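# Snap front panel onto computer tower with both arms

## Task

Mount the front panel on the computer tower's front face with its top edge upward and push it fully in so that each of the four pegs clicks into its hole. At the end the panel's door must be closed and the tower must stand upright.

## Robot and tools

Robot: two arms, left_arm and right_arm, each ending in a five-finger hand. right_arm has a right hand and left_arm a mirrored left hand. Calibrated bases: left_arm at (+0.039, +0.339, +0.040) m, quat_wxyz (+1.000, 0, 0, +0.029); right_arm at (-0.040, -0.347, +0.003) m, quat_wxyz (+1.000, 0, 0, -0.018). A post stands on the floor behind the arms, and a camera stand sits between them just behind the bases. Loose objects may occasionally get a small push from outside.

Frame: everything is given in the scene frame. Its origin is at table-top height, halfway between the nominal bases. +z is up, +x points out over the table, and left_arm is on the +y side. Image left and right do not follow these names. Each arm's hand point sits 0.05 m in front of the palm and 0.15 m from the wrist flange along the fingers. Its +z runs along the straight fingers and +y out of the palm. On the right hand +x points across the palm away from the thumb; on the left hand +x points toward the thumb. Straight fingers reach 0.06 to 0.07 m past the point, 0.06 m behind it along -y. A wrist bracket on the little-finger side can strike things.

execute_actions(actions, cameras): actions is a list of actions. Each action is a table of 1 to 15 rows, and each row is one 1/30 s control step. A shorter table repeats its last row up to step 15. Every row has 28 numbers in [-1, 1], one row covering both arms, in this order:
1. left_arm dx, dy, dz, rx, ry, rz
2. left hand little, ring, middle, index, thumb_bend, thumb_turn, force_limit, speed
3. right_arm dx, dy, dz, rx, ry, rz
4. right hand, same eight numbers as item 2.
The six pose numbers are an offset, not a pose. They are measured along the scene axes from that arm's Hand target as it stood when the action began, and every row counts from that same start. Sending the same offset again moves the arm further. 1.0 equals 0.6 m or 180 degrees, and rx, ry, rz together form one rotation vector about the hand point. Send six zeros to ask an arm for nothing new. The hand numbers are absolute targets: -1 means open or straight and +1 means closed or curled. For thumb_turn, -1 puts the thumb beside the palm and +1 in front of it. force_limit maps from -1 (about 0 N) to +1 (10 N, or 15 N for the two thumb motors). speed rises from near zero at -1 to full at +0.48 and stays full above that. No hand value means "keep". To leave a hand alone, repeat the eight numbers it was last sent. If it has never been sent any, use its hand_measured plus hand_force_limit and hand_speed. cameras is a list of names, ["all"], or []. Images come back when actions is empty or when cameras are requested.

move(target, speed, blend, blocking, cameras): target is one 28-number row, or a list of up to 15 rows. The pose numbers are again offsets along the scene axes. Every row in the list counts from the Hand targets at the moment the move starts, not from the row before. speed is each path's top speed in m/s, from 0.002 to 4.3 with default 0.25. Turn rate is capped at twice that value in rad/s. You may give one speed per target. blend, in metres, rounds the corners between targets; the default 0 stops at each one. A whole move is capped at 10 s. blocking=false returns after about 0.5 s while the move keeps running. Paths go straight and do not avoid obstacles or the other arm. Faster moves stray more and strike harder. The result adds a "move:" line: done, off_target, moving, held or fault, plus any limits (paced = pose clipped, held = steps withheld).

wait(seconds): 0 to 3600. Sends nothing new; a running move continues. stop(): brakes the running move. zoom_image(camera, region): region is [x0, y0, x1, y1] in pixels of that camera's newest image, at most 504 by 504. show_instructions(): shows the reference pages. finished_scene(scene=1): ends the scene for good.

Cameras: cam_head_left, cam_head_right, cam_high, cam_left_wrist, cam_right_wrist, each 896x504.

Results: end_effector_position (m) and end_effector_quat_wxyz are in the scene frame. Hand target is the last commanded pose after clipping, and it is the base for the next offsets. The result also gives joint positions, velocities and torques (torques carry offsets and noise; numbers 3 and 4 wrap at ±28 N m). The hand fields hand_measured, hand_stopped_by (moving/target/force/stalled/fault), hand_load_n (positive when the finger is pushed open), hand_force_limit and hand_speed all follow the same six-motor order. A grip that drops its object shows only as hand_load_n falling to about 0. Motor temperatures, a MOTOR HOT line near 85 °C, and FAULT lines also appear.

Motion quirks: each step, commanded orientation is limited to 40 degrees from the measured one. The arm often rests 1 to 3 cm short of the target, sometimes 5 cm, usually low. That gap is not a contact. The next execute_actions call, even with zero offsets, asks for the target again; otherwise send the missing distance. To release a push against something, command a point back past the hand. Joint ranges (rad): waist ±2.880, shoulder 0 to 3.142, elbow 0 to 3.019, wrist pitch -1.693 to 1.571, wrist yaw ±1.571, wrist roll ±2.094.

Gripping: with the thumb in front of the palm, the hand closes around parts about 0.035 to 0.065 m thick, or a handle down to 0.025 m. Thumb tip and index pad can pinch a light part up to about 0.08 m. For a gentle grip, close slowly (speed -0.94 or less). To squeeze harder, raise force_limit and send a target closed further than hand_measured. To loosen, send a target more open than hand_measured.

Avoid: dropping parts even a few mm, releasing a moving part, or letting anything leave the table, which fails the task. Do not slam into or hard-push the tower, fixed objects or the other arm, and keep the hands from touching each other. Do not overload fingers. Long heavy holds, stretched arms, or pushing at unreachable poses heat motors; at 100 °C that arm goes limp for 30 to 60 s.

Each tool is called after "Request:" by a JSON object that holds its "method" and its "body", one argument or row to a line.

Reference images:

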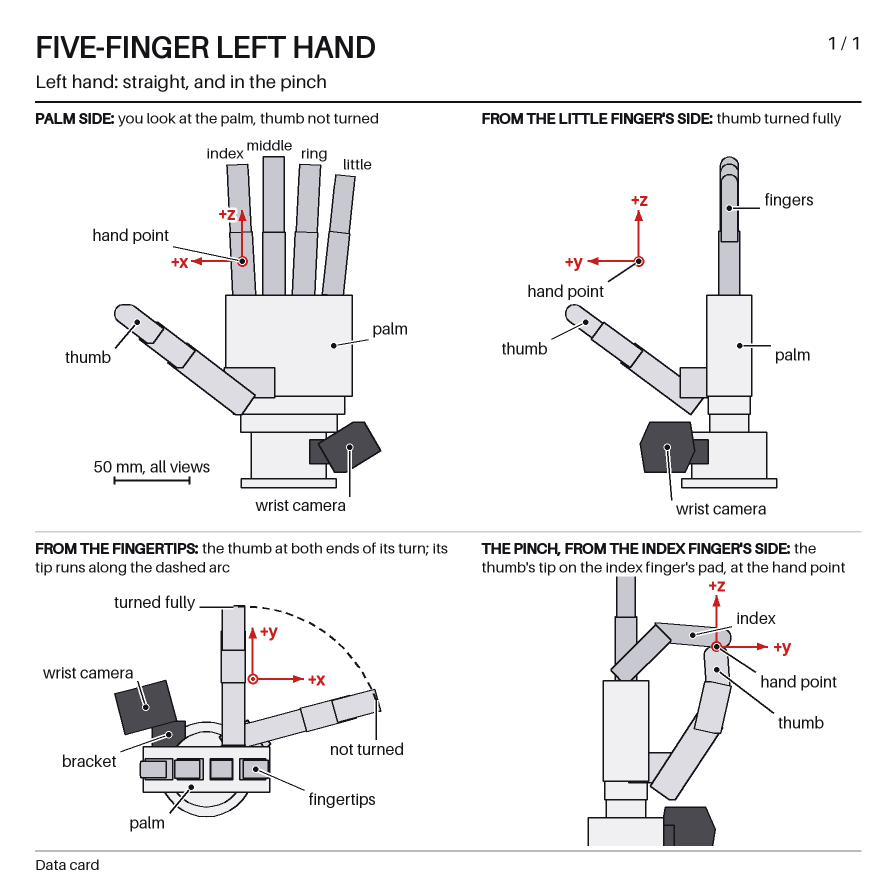

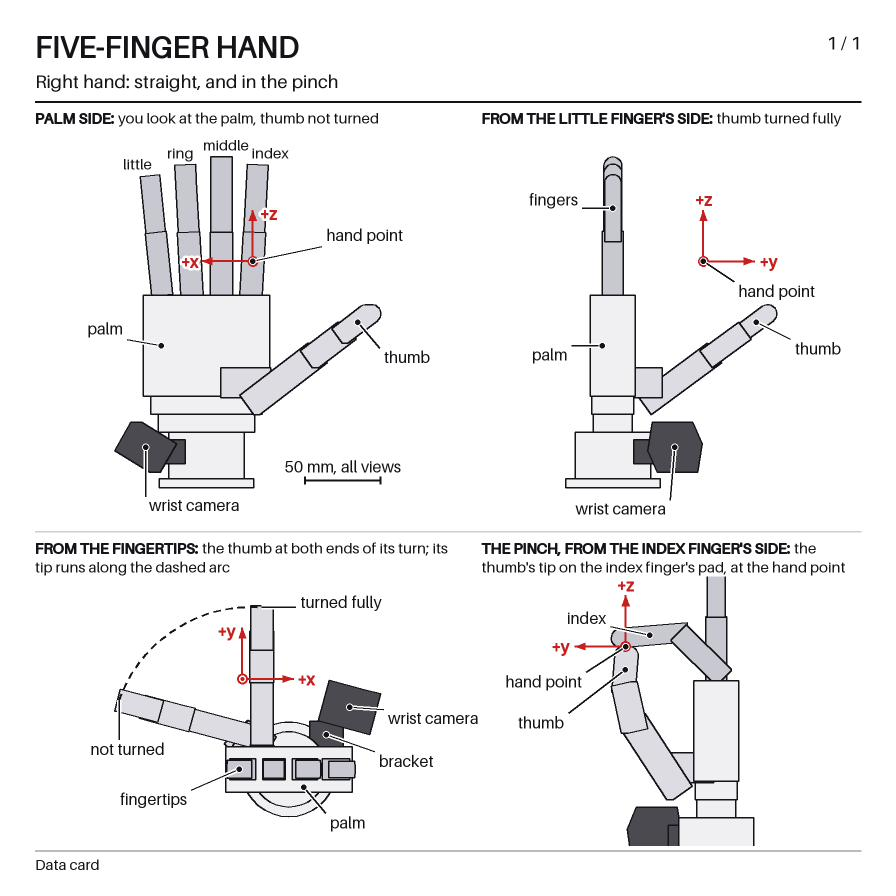

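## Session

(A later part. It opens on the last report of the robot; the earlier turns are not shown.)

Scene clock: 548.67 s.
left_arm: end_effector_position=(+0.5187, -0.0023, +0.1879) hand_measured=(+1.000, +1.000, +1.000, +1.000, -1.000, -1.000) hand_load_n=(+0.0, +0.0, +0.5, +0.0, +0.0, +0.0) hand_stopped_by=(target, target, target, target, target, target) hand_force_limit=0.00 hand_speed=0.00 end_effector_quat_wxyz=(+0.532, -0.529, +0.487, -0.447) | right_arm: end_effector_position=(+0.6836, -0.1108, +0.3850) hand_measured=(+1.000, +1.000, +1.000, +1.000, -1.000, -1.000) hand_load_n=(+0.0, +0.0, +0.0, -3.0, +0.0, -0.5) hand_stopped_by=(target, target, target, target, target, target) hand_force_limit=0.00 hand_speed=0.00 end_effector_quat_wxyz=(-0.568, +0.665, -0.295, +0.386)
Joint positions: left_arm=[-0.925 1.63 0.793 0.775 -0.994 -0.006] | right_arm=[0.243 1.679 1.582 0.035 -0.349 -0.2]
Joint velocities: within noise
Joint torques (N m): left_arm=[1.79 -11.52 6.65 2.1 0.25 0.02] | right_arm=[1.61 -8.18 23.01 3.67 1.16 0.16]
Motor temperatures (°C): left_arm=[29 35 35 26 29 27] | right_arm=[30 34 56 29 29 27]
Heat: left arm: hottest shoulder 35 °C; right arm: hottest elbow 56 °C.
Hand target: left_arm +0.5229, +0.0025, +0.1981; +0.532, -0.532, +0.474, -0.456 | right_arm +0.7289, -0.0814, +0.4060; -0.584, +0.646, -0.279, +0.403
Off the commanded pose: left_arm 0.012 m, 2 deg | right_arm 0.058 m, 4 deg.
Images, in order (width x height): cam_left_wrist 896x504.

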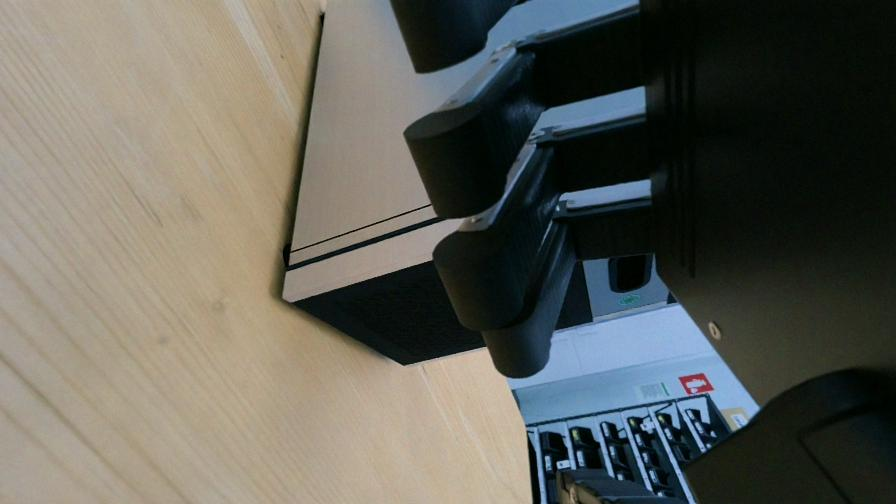

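Request:
{"method": "move", "body": {
  "target": [
    [0,0,0,0,0,0, 1,1,1,1,-1,-1,0,0, 0.045,0.027,0.0,0,0,0, 1,1,1,1,-1,-1,0,0]
  ],
  "speed": 0.05,
  "cameras": ["cam_head_left","cam_high","cam_left_wrist"]
}}

Request:
{"method": "zoom_image", "body": {
  "camera": "cam_high",
  "region": [250, 265, 300, 310]
}}

Request:
{"method": "zoom_image", "body": {
  "camera": "cam_left_wrist",
  "region": [280, 240, 340, 290]
}}

Scene clock: 553.20 s.
left_arm: end_effector_position=(+0.5187, -0.0023, +0.1879) hand_measured=(+1.000, +1.000, +1.000, +1.000, -1.000, -1.000) hand_load_n=(+0.0, +0.0, +0.0, +0.0, +0.0, +0.0) hand_stopped_by=(target, target, target, target, target, target) hand_force_limit=0.00 hand_speed=0.00 end_effector_quat_wxyz=(+0.532, -0.529, +0.487, -0.447) | right_arm: end_effector_position=(+0.7038, -0.0998, +0.4091) hand_measured=(+1.000, +1.000, +1.000, +1.000, -1.000, -1.000) hand_load_n=(+0.0, +0.0, -1.0, -3.5, +0.0, -0.5) hand_stopped_by=(target, target, target, target, target, target) hand_force_limit=0.00 hand_speed=0.00 end_effector_quat_wxyz=(-0.577, +0.659, -0.286, +0.389)
Joint positions: left_arm=[-0.925 1.63 0.793 0.775 -0.994 -0.006] | right_arm=[0.249 1.732 1.695 0.004 -0.354 -0.196]
Joint torques (N m): left_arm=[1.79 -11.58 6.65 2.11 0.25 0.04] | right_arm=[1.9 -7.06 22.19 3.92 2.16 0.1]
Motor temperatures (°C): left_arm=[29 35 34 26 29 27] | right_arm=[30 33 59 29 29 27]
Heat: left arm: hottest shoulder 35 °C; right arm: hottest elbow 59 °C.
Hand target: left_arm +0.5229, +0.0025, +0.1981; +0.532, -0.532, +0.474, -0.456 | right_arm +0.7559, -0.0653, +0.4060; -0.584, +0.646, -0.279, +0.403
Off the commanded pose: left_arm 0.012 m, 2 deg | right_arm 0.063 m, 2 deg.
move: off_target (right_arm)

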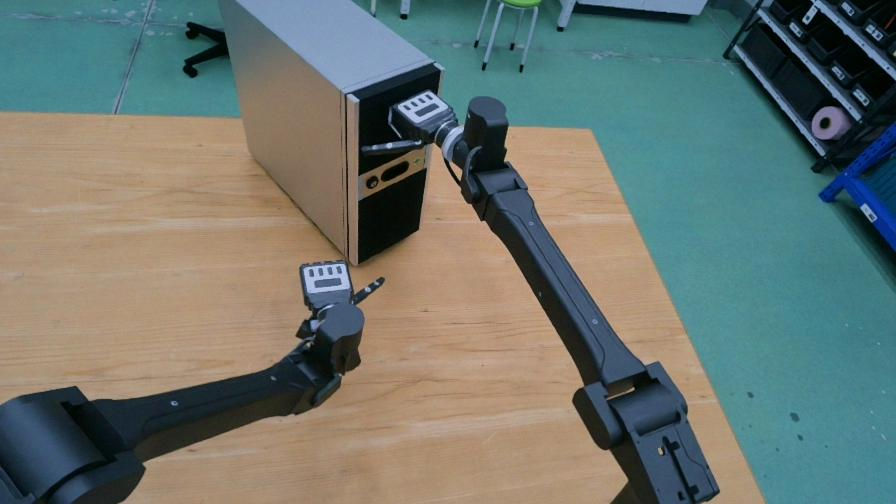

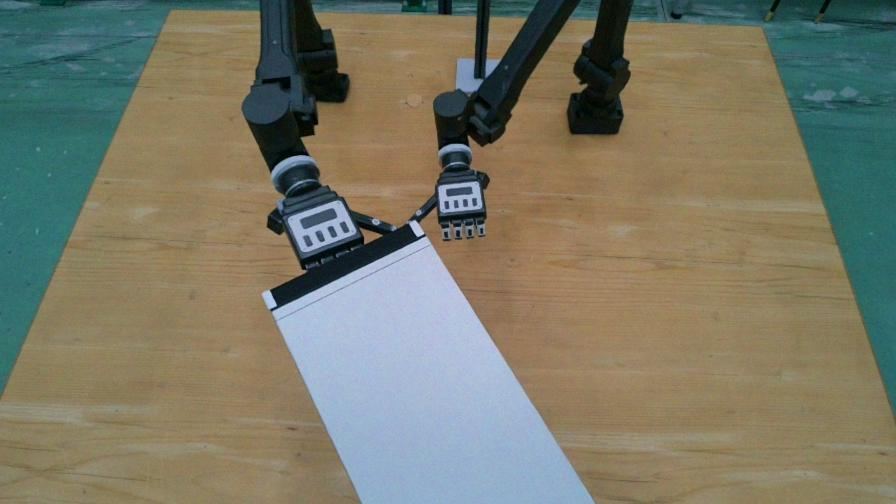

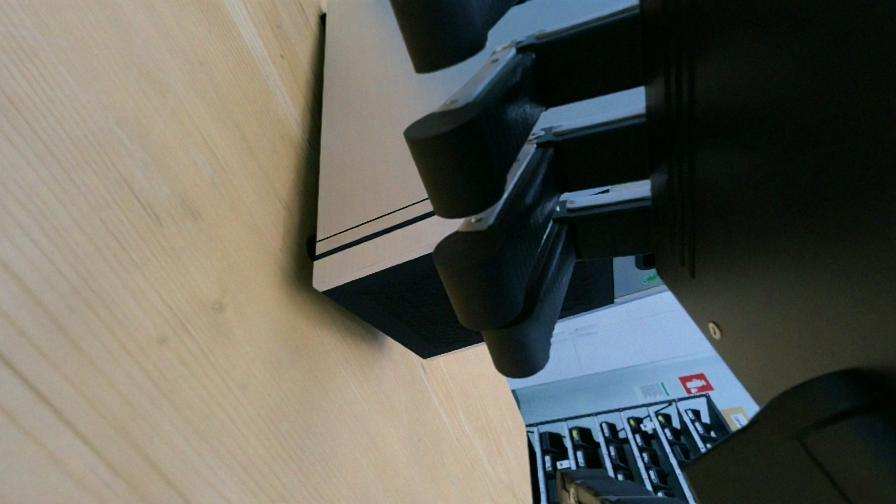

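Scaled by 10.080.

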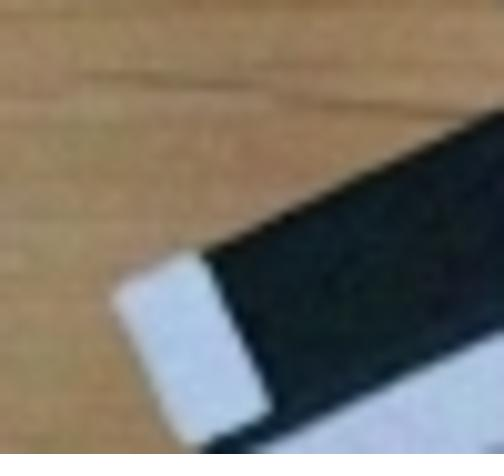

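Scaled by 8.400.

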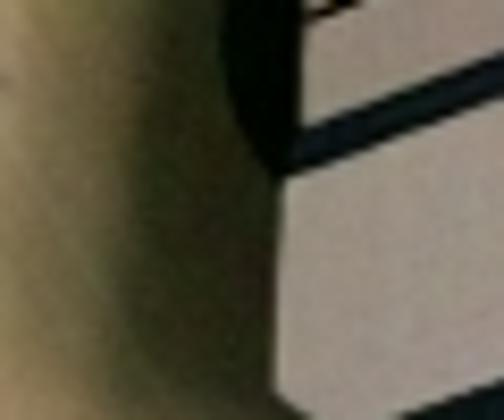

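Request:
{"method": "move", "body": {
  "target": [
    [0,0,0,0,0,0, 1,1,1,1,-1,-1,0,0, -0.13,-0.078,-0.01,0,0,0, 1,1,1,1,-1,-1,0,0]
  ],
  "speed": 0.03,
  "cameras": ["cam_head_left","cam_high","cam_left_wrist"]
}}

Scene clock: 557.57 s.
left_arm: end_effector_position=(+0.5187, -0.0023, +0.1879) hand_measured=(+1.000, +1.000, +1.000, +1.000, -1.000, -1.000) hand_load_n=(+0.0, +0.0, +0.0, +0.0, +0.0, +0.0) hand_stopped_by=(target, target, target, target, target, target) hand_force_limit=0.00 hand_speed=0.00 end_effector_quat_wxyz=(+0.532, -0.529, +0.487, -0.447) | right_arm: end_effector_position=(+0.6795, -0.1144, +0.4084) hand_measured=(+1.000, +1.000, +1.000, +1.000, -1.000, -1.000) hand_load_n=(+0.0, +0.5, +0.0, +0.0, +0.0, -0.5) hand_stopped_by=(target, target, target, target, target, target) hand_force_limit=0.00 hand_speed=0.00 end_effector_quat_wxyz=(-0.584, +0.646, -0.277, +0.407)
Joint positions: left_arm=[-0.925 1.63 0.793 0.775 -0.994 -0.006] | right_arm=[0.237 1.652 1.56 0.106 -0.356 -0.199]
Joint torques (N m): left_arm=[1.9 -11.46 6.65 2.13 0.25 0.03] | right_arm=[-0.03 -14.92 9.72 2.67 0.19 0.12]
Motor temperatures (°C): left_arm=[29 35 34 26 29 27] | right_arm=[30 33 60 29 29 27]
Heat: left arm: hottest shoulder 35 °C; right arm: hottest elbow 60 °C.
Hand target: left_arm +0.5229, +0.0025, +0.1981; +0.532, -0.532, +0.474, -0.456 | right_arm +0.6779, -0.1121, +0.3999; -0.584, +0.646, -0.279, +0.403
Off the commanded pose: left_arm 0.012 m, 2 deg | right_arm 0.009 m, 1 deg.
move: done

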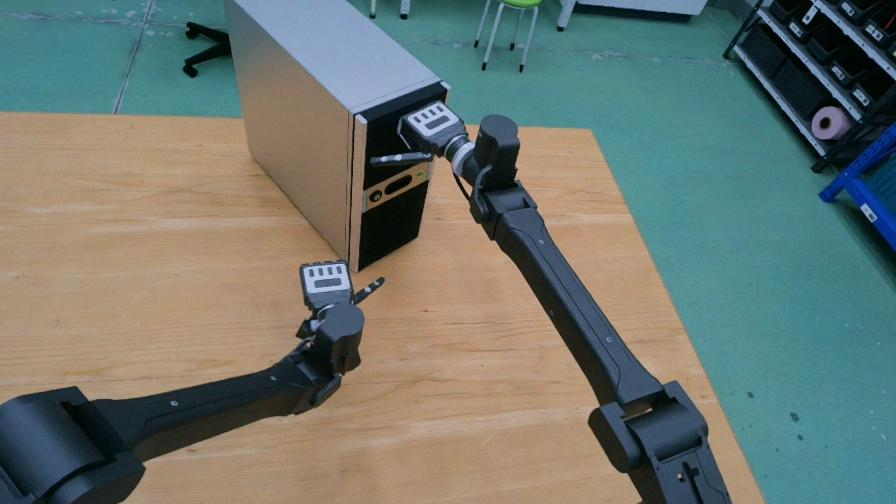

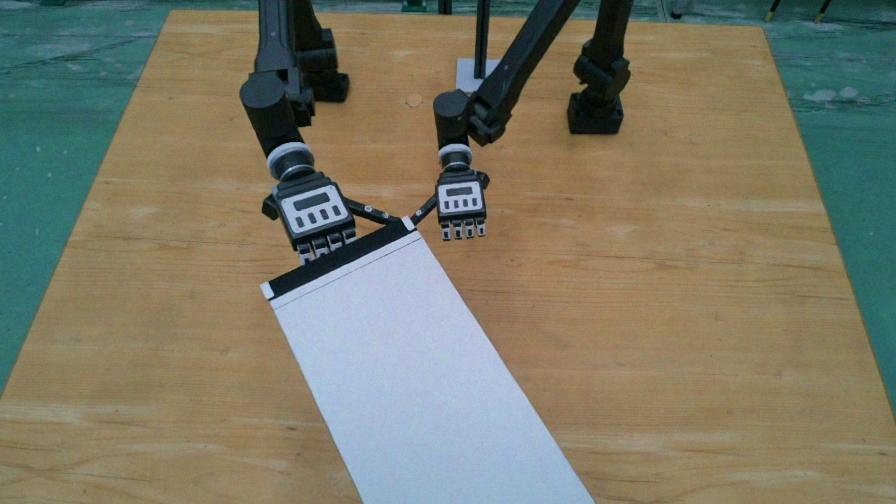

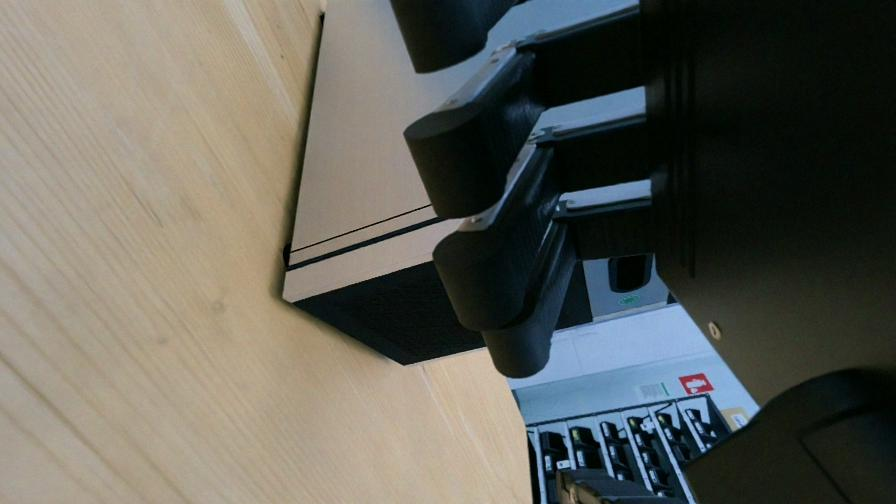

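Request:
{"method": "zoom_image", "body": {
  "camera": "cam_high",
  "region": [250, 265, 300, 310]
}}

Request:
{"method": "zoom_image", "body": {
  "camera": "cam_high",
  "region": [385, 200, 435, 245]
}}

Request:
{"method": "zoom_image", "body": {
  "camera": "cam_left_wrist",
  "region": [280, 240, 340, 290]
}}

Request:
{"method": "zoom_image", "body": {
  "camera": "cam_left_wrist",
  "region": [380, 190, 440, 240]
}}

Scaled by 10.080.

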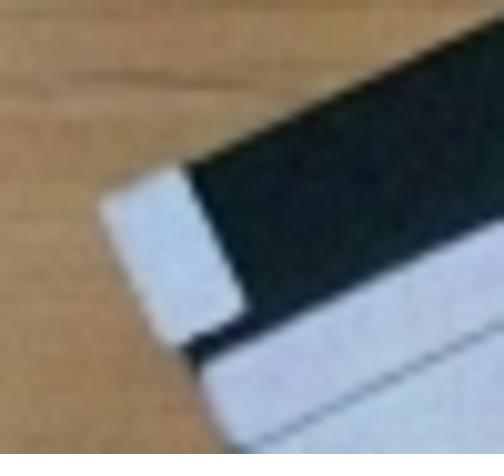

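Scaled by 10.080.

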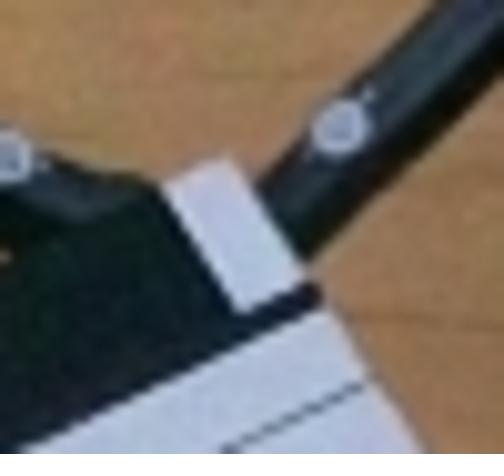

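Scaled by 8.400.

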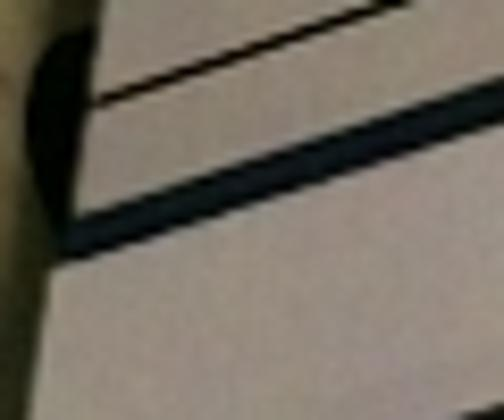

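Scaled by 8.400.

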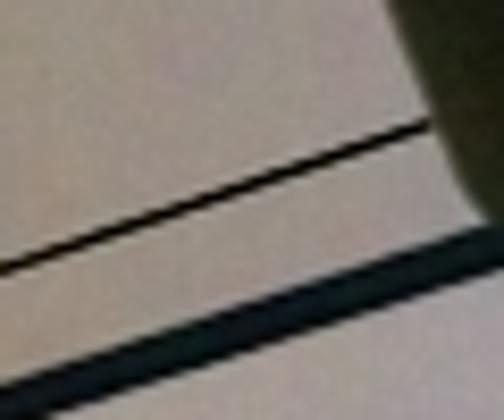

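Request:
{"method": "move", "body": {
  "target": [0.13,0.1,-0.1,0,0,0, 1,1,1,1,-1,-1,0,0, 0,0,0.0,0,0,0, 1,1,1,1,-1,-1,0,0],
  "speed": 0.12,
  "cameras": ["cam_head_left","cam_high","cam_left_wrist"]
}}

Scene clock: 561.10 s.
left_arm: end_effector_position=(+0.5938, +0.0629, +0.1297) hand_measured=(+1.000, +1.000, +1.000, +1.000, -1.000, -1.000) hand_load_n=(+0.0, +0.0, +0.0, +0.0, +0.0, -0.5) hand_stopped_by=(target, target, target, target, target, target) hand_force_limit=0.00 hand_speed=0.00 end_effector_quat_wxyz=(+0.529, -0.535, +0.484, -0.448) | right_arm: end_effector_position=(+0.6795, -0.1144, +0.4084) hand_measured=(+1.000, +1.000, +1.000, +1.000, -1.000, -1.000) hand_load_n=(+0.0, +0.0, +0.0, +0.0, +0.0, +0.0) hand_stopped_by=(target, target, target, target, target, target) hand_force_limit=0.00 hand_speed=0.00 end_effector_quat_wxyz=(-0.584, +0.646, -0.277, +0.407)
Joint positions: left_arm=[-0.703 1.794 0.793 0.946 -0.777 -0.006] | right_arm=[0.237 1.652 1.56 0.106 -0.356 -0.199]
Joint torques (N m): left_arm=[1.26 -11.46 6.93 2.24 0.26 0.13] | right_arm=[-0.67 -15.03 10.06 2.5 0.21 0.08]
Motor temperatures (°C): left_arm=[29 35 34 26 29 27] | right_arm=[30 34 59 29 29 27]
Heat: left arm: hottest shoulder 35 °C; right arm: hottest elbow 59 °C.
Hand target: left_arm +0.6009, +0.0626, +0.1381; +0.533, -0.532, +0.474, -0.456 | right_arm +0.6779, -0.1121, +0.3999; -0.584, +0.646, -0.279, +0.403
Off the commanded pose: left_arm 0.011 m, 2 deg | right_arm 0.009 m, 1 deg.
move: off_target (left_arm)

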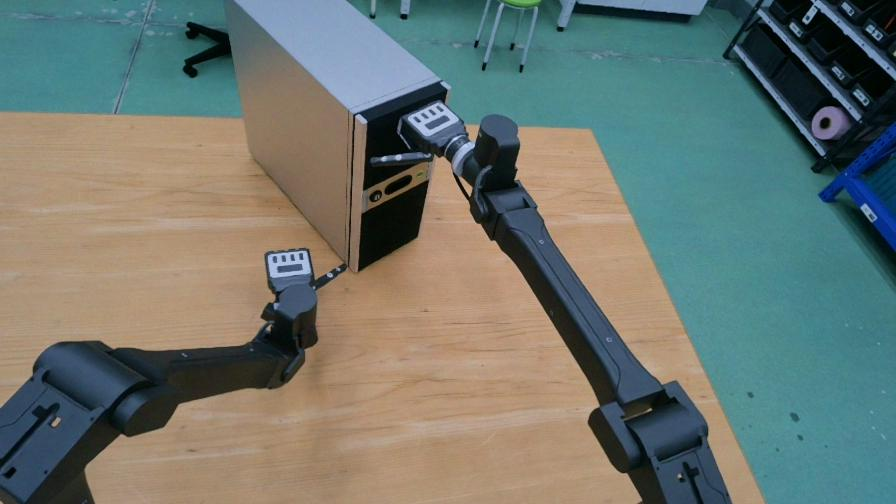

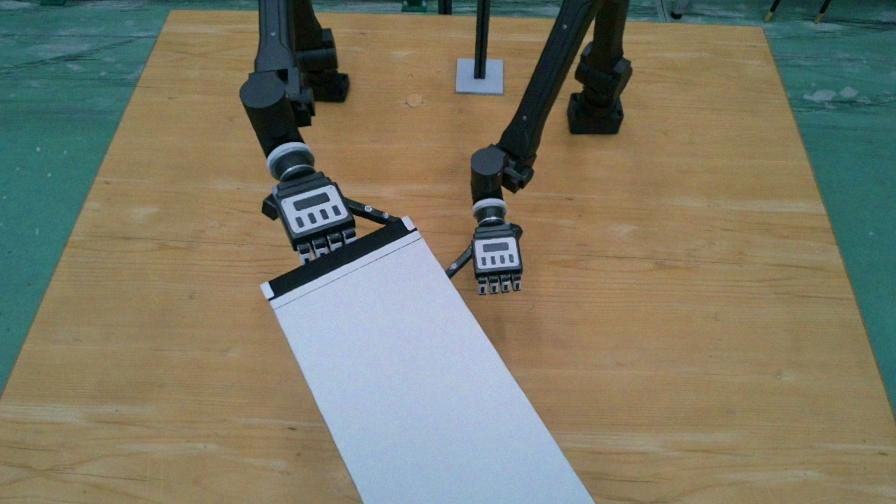

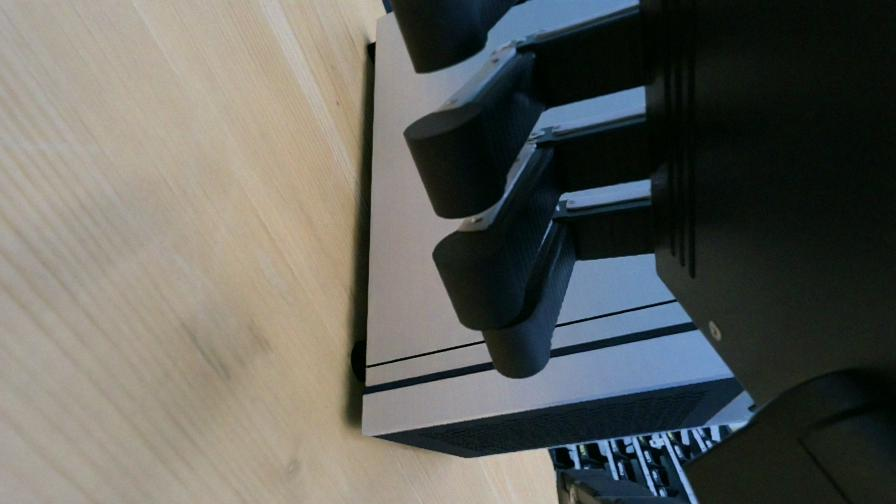

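Request:
{"method": "zoom_image", "body": {
  "camera": "cam_left_wrist",
  "region": [350, 330, 470, 450]
}}

Request:
{"method": "zoom_image", "body": {
  "camera": "cam_left_wrist",
  "region": [550, 280, 770, 450]
}}

Scaled by 4.200.

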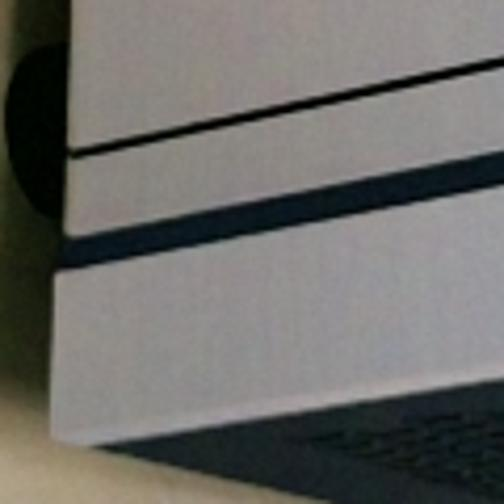

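Scaled by 2.291.

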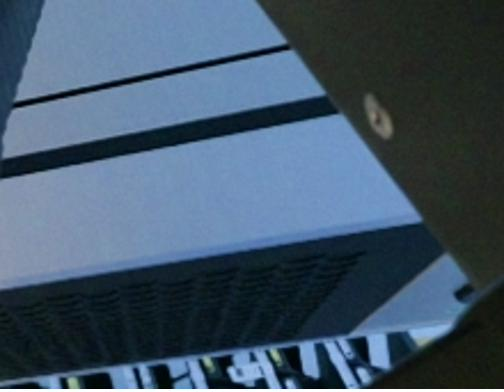

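Request:
{"method": "zoom_image", "body": {
  "camera": "cam_left_wrist",
  "region": [355, 365, 405, 405]
}}

Request:
{"method": "zoom_image", "body": {
  "camera": "cam_left_wrist",
  "region": [660, 300, 710, 340]
}}

Request:
{"method": "zoom_image", "body": {
  "camera": "cam_left_wrist",
  "region": [550, 320, 600, 360]
}}

Scaled by 10.080.

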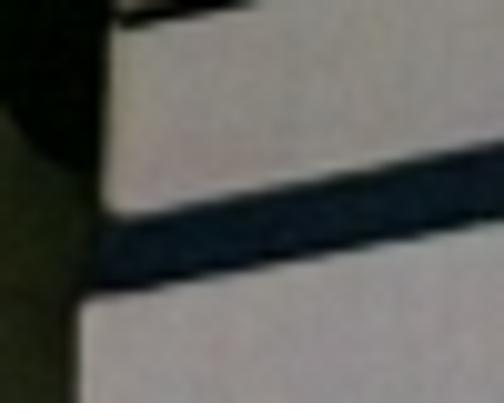

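Scaled by 10.080.

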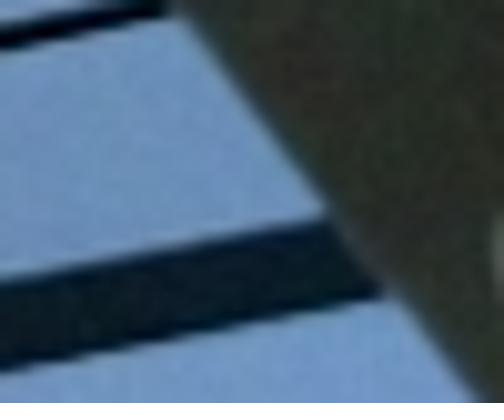

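Scaled by 10.080.

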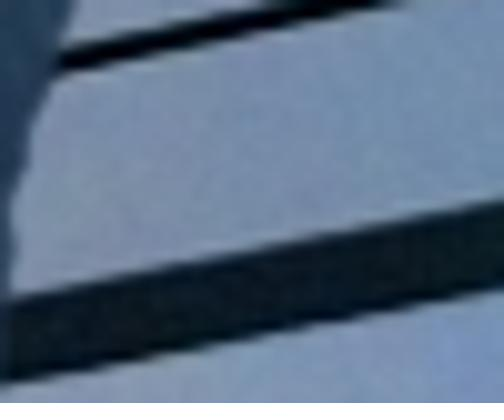

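Request:
{"method": "move", "body": {
  "target": [
    [0,0,0,0,0,0, 1,1,1,1,-1,-1,0,0, 0.0042,-0.1043,-0.055,0,0,0.033, 1,1,1,1,-1,-1,0,0],
    [0,0,0,0,0,0, 1,1,1,1,-1,-1,0,0, 0.1185,-0.0358,-0.055,0,0,0.033, 1,1,1,1,-1,-1,0,0]
  ],
  "speed": 0.06,
  "cameras": ["all"]
}}

Scene clock: 574.23 s.
left_arm: end_effector_position=(+0.5938, +0.0629, +0.1297) hand_measured=(+1.000, +1.000, +1.000, +1.000, -1.000, -1.000) hand_load_n=(+0.0, +0.5, +0.0, +0.0, +0.0, +0.0) hand_stopped_by=(target, target, target, target, target, target) hand_force_limit=0.00 hand_speed=0.00 end_effector_quat_wxyz=(+0.529, -0.535, +0.484, -0.448) | right_arm: end_effector_position=(+0.7099, -0.1560, +0.3539) hand_measured=(+1.000, +1.000, +1.000, +1.000, -1.000, -1.000) hand_load_n=(-2.0, +0.0, +0.0, +0.0, +0.0, +0.0) hand_stopped_by=(target, target, target, target, target, target) hand_force_limit=0.00 hand_speed=0.00 end_effector_quat_wxyz=(-0.597, +0.668, -0.269, +0.354)
Joint positions: left_arm=[-0.703 1.794 0.793 0.946 -0.777 -0.006] | right_arm=[0.131 1.767 1.6 0.125 -0.557 -0.174]
Joint torques (N m): left_arm=[1.38 -11.52 6.87 2.29 0.26 0.13] | right_arm=[0.67 -10.58 21.5 2.99 0.87 -0.08]
Motor temperatures (°C): left_arm=[29 35 33 26 29 27] | right_arm=[30 34 56 29 29 27]
Heat: left arm: hottest shoulder 35 °C; right arm: hottest elbow 56 °C.
Hand target: left_arm +0.6009, +0.0626, +0.1381; +0.533, -0.532, +0.474, -0.456 | right_arm +0.7489, -0.1334, +0.3669; -0.605, +0.660, -0.246, +0.372
Off the commanded pose: left_arm 0.011 m, 2 deg | right_arm 0.047 m, 4 deg.
move: off_target (right_arm)

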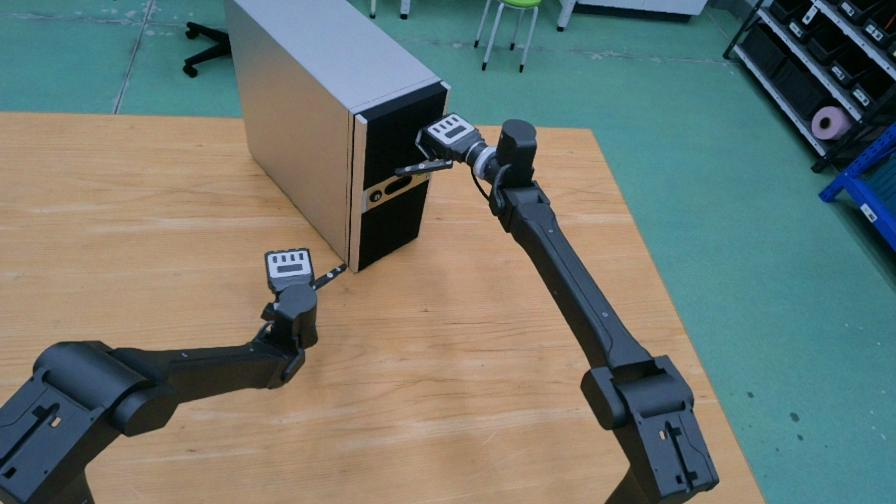

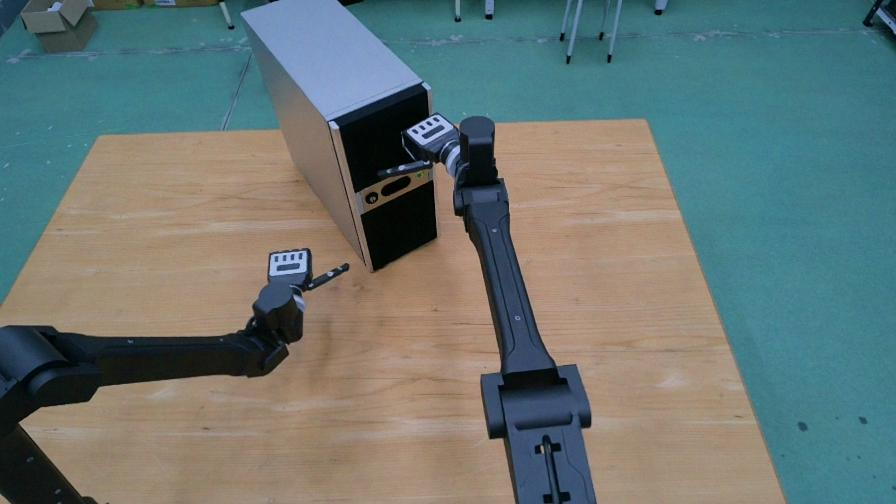

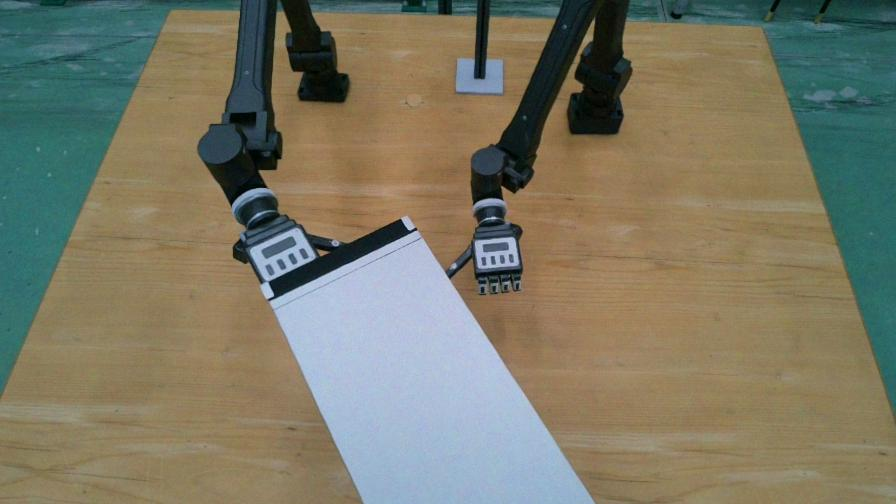

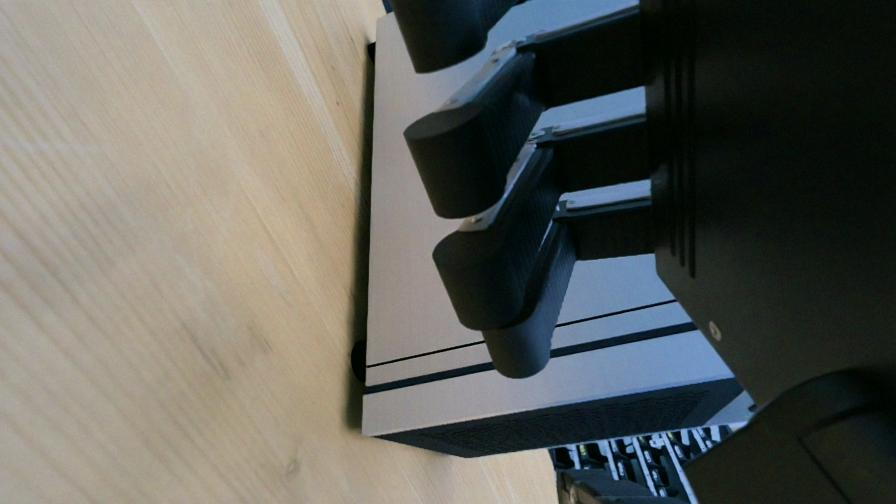

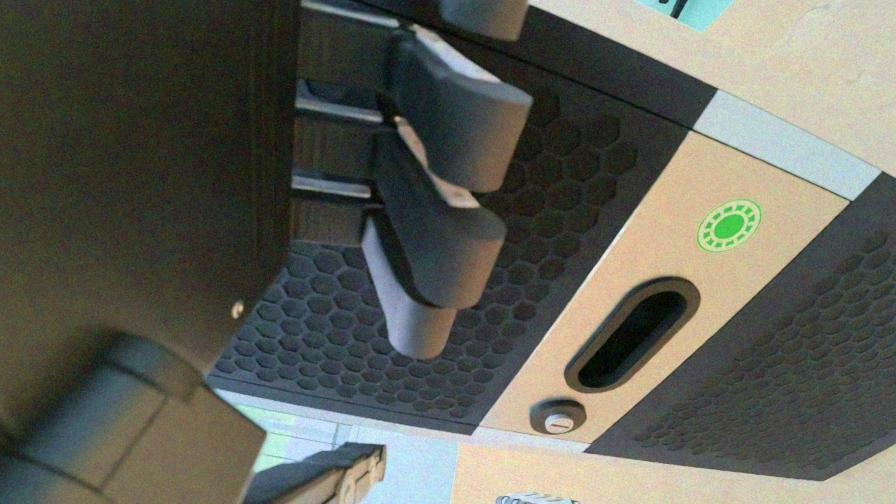

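Request:
{"method": "zoom_image", "body": {
  "camera": "cam_high",
  "region": [250, 265, 300, 310]
}}

Request:
{"method": "zoom_image", "body": {
  "camera": "cam_high",
  "region": [385, 200, 435, 245]
}}

Scaled by 10.080.

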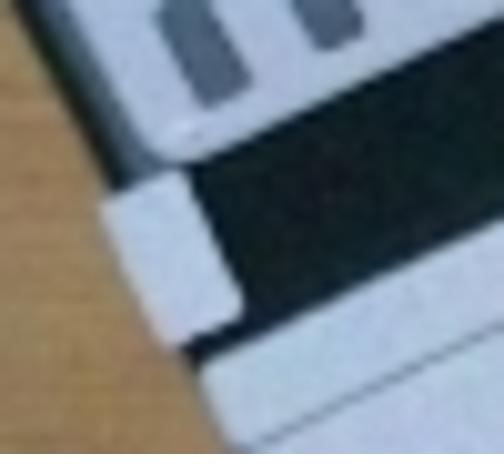

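Scaled by 10.080.

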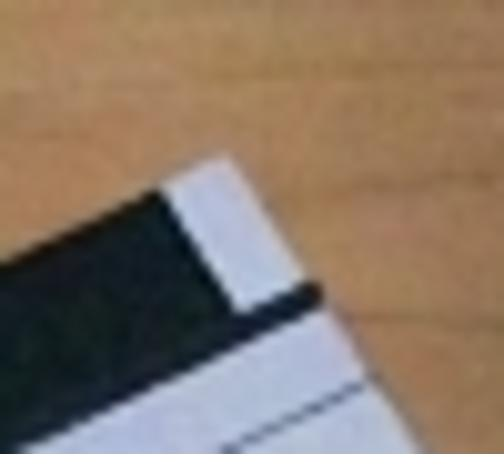

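Request:
{"method": "move", "body": {
  "target": [
    [0,0,0,0,0,0, 1,1,1,1,-1,-1,0,0, 0.0215,0.0129,0.01,0,0,0, 1,1,1,1,-1,-1,0,0]
  ],
  "speed": 0.05,
  "cameras": ["cam_high","cam_head_left","cam_right_wrist"]
}}

Request:
{"method": "zoom_image", "body": {
  "camera": "cam_high",
  "region": [250, 265, 300, 310]
}}

Request:
{"method": "zoom_image", "body": {
  "camera": "cam_high",
  "region": [385, 200, 435, 245]
}}

Scene clock: 578.43 s.
left_arm: end_effector_position=(+0.5938, +0.0629, +0.1297) hand_measured=(+1.000, +1.000, +1.000, +1.000, -1.000, -1.000) hand_load_n=(+0.0, +0.0, +0.0, +0.0, +0.0, +0.0) hand_stopped_by=(target, target, target, target, target, target) hand_force_limit=0.00 hand_speed=0.00 end_effector_quat_wxyz=(+0.529, -0.535, +0.484, -0.448) | right_arm: end_effector_position=(+0.7096, -0.1555, +0.3556) hand_measured=(+1.000, +1.000, +1.000, +1.000, -1.000, -1.000) hand_load_n=(-2.0, +0.0, +0.0, +0.0, +0.0, +0.0) hand_stopped_by=(target, target, target, target, target, target) hand_force_limit=0.00 hand_speed=0.00 end_effector_quat_wxyz=(-0.596, +0.670, -0.281, +0.343)
Joint positions: left_arm=[-0.703 1.794 0.793 0.946 -0.777 -0.006] | right_arm=[0.131 1.769 1.62 0.084 -0.556 -0.16]
Joint torques (N m): left_arm=[1.32 -11.4 6.9 2.29 0.27 0.13] | right_arm=[1.61 -8.23 23.56 3.82 1.16 -0.22]
Motor temperatures (°C): left_arm=[29 35 33 26 29 27] | right_arm=[30 34 59 29 29 27]
Heat: left arm: hottest shoulder 35 °C; right arm: hottest elbow 59 °C.
Hand target: left_arm +0.6009, +0.0626, +0.1381; +0.533, -0.532, +0.474, -0.456 | right_arm +0.7619, -0.1256, +0.3729; -0.605, +0.660, -0.246, +0.372
Off the commanded pose: left_arm 0.011 m, 2 deg | right_arm 0.063 m, 5 deg.
move: off_target (right_arm)
Images, in order (width x height): cam_head_left 896x504, cam_high 896x504, cam_right_wrist 896x504.

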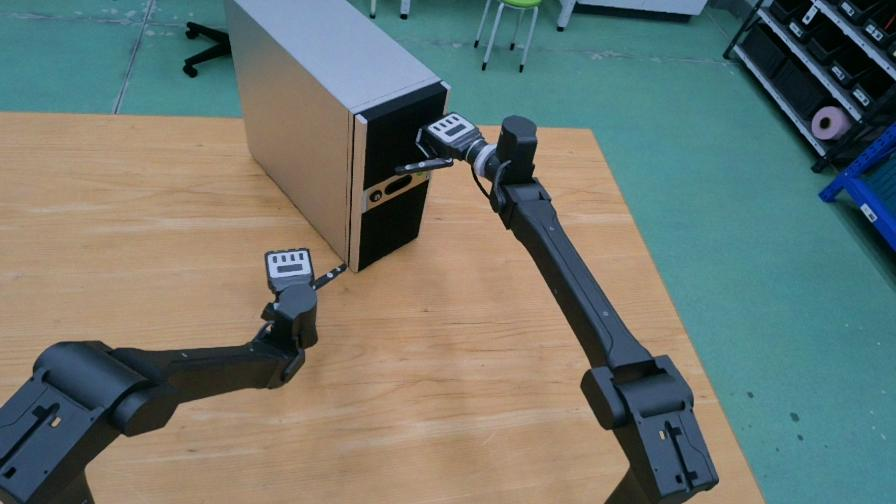

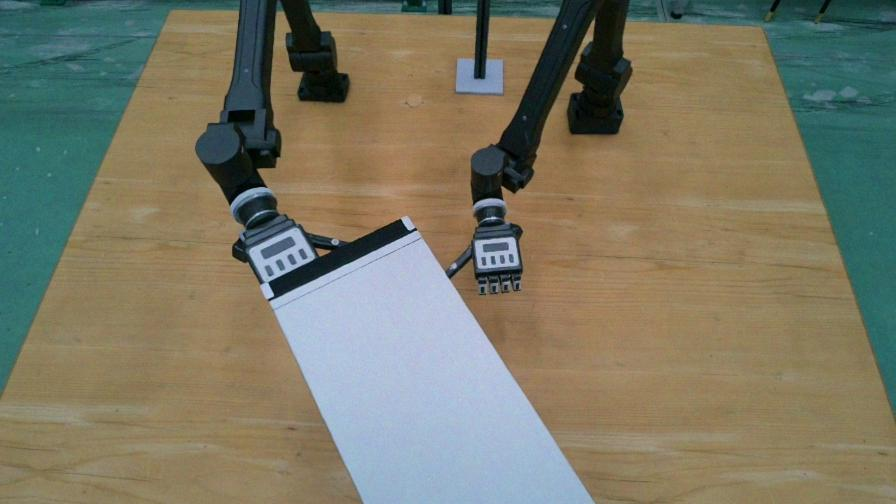

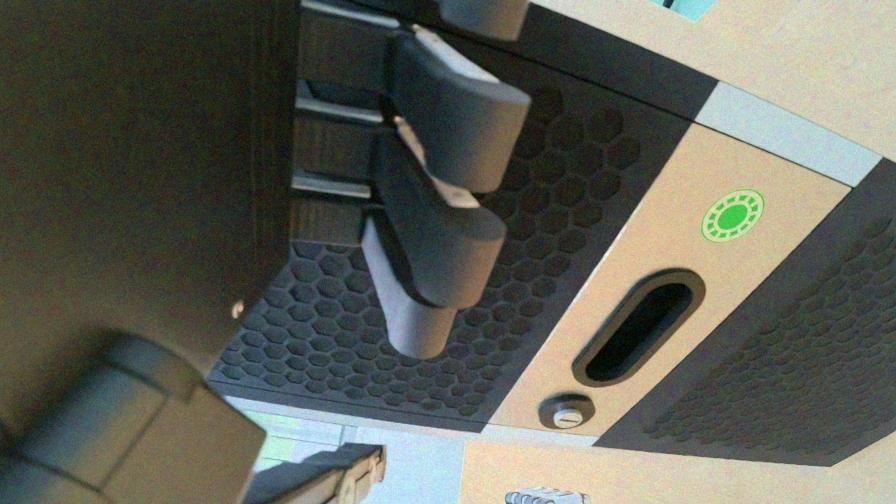

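Scaled by 10.080.

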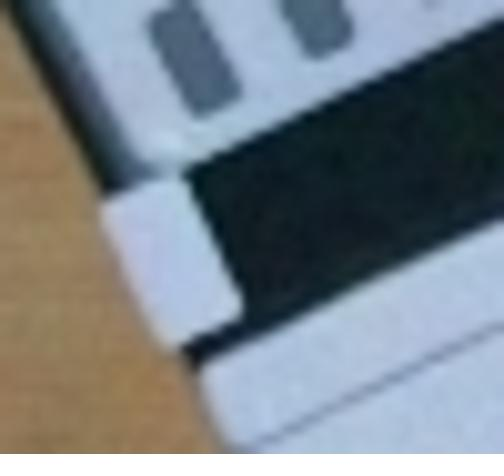

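Scaled by 10.080.

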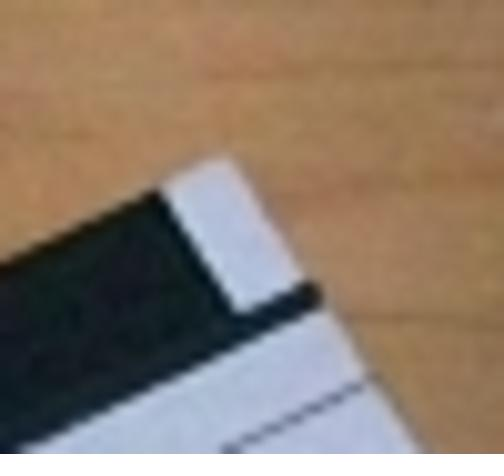

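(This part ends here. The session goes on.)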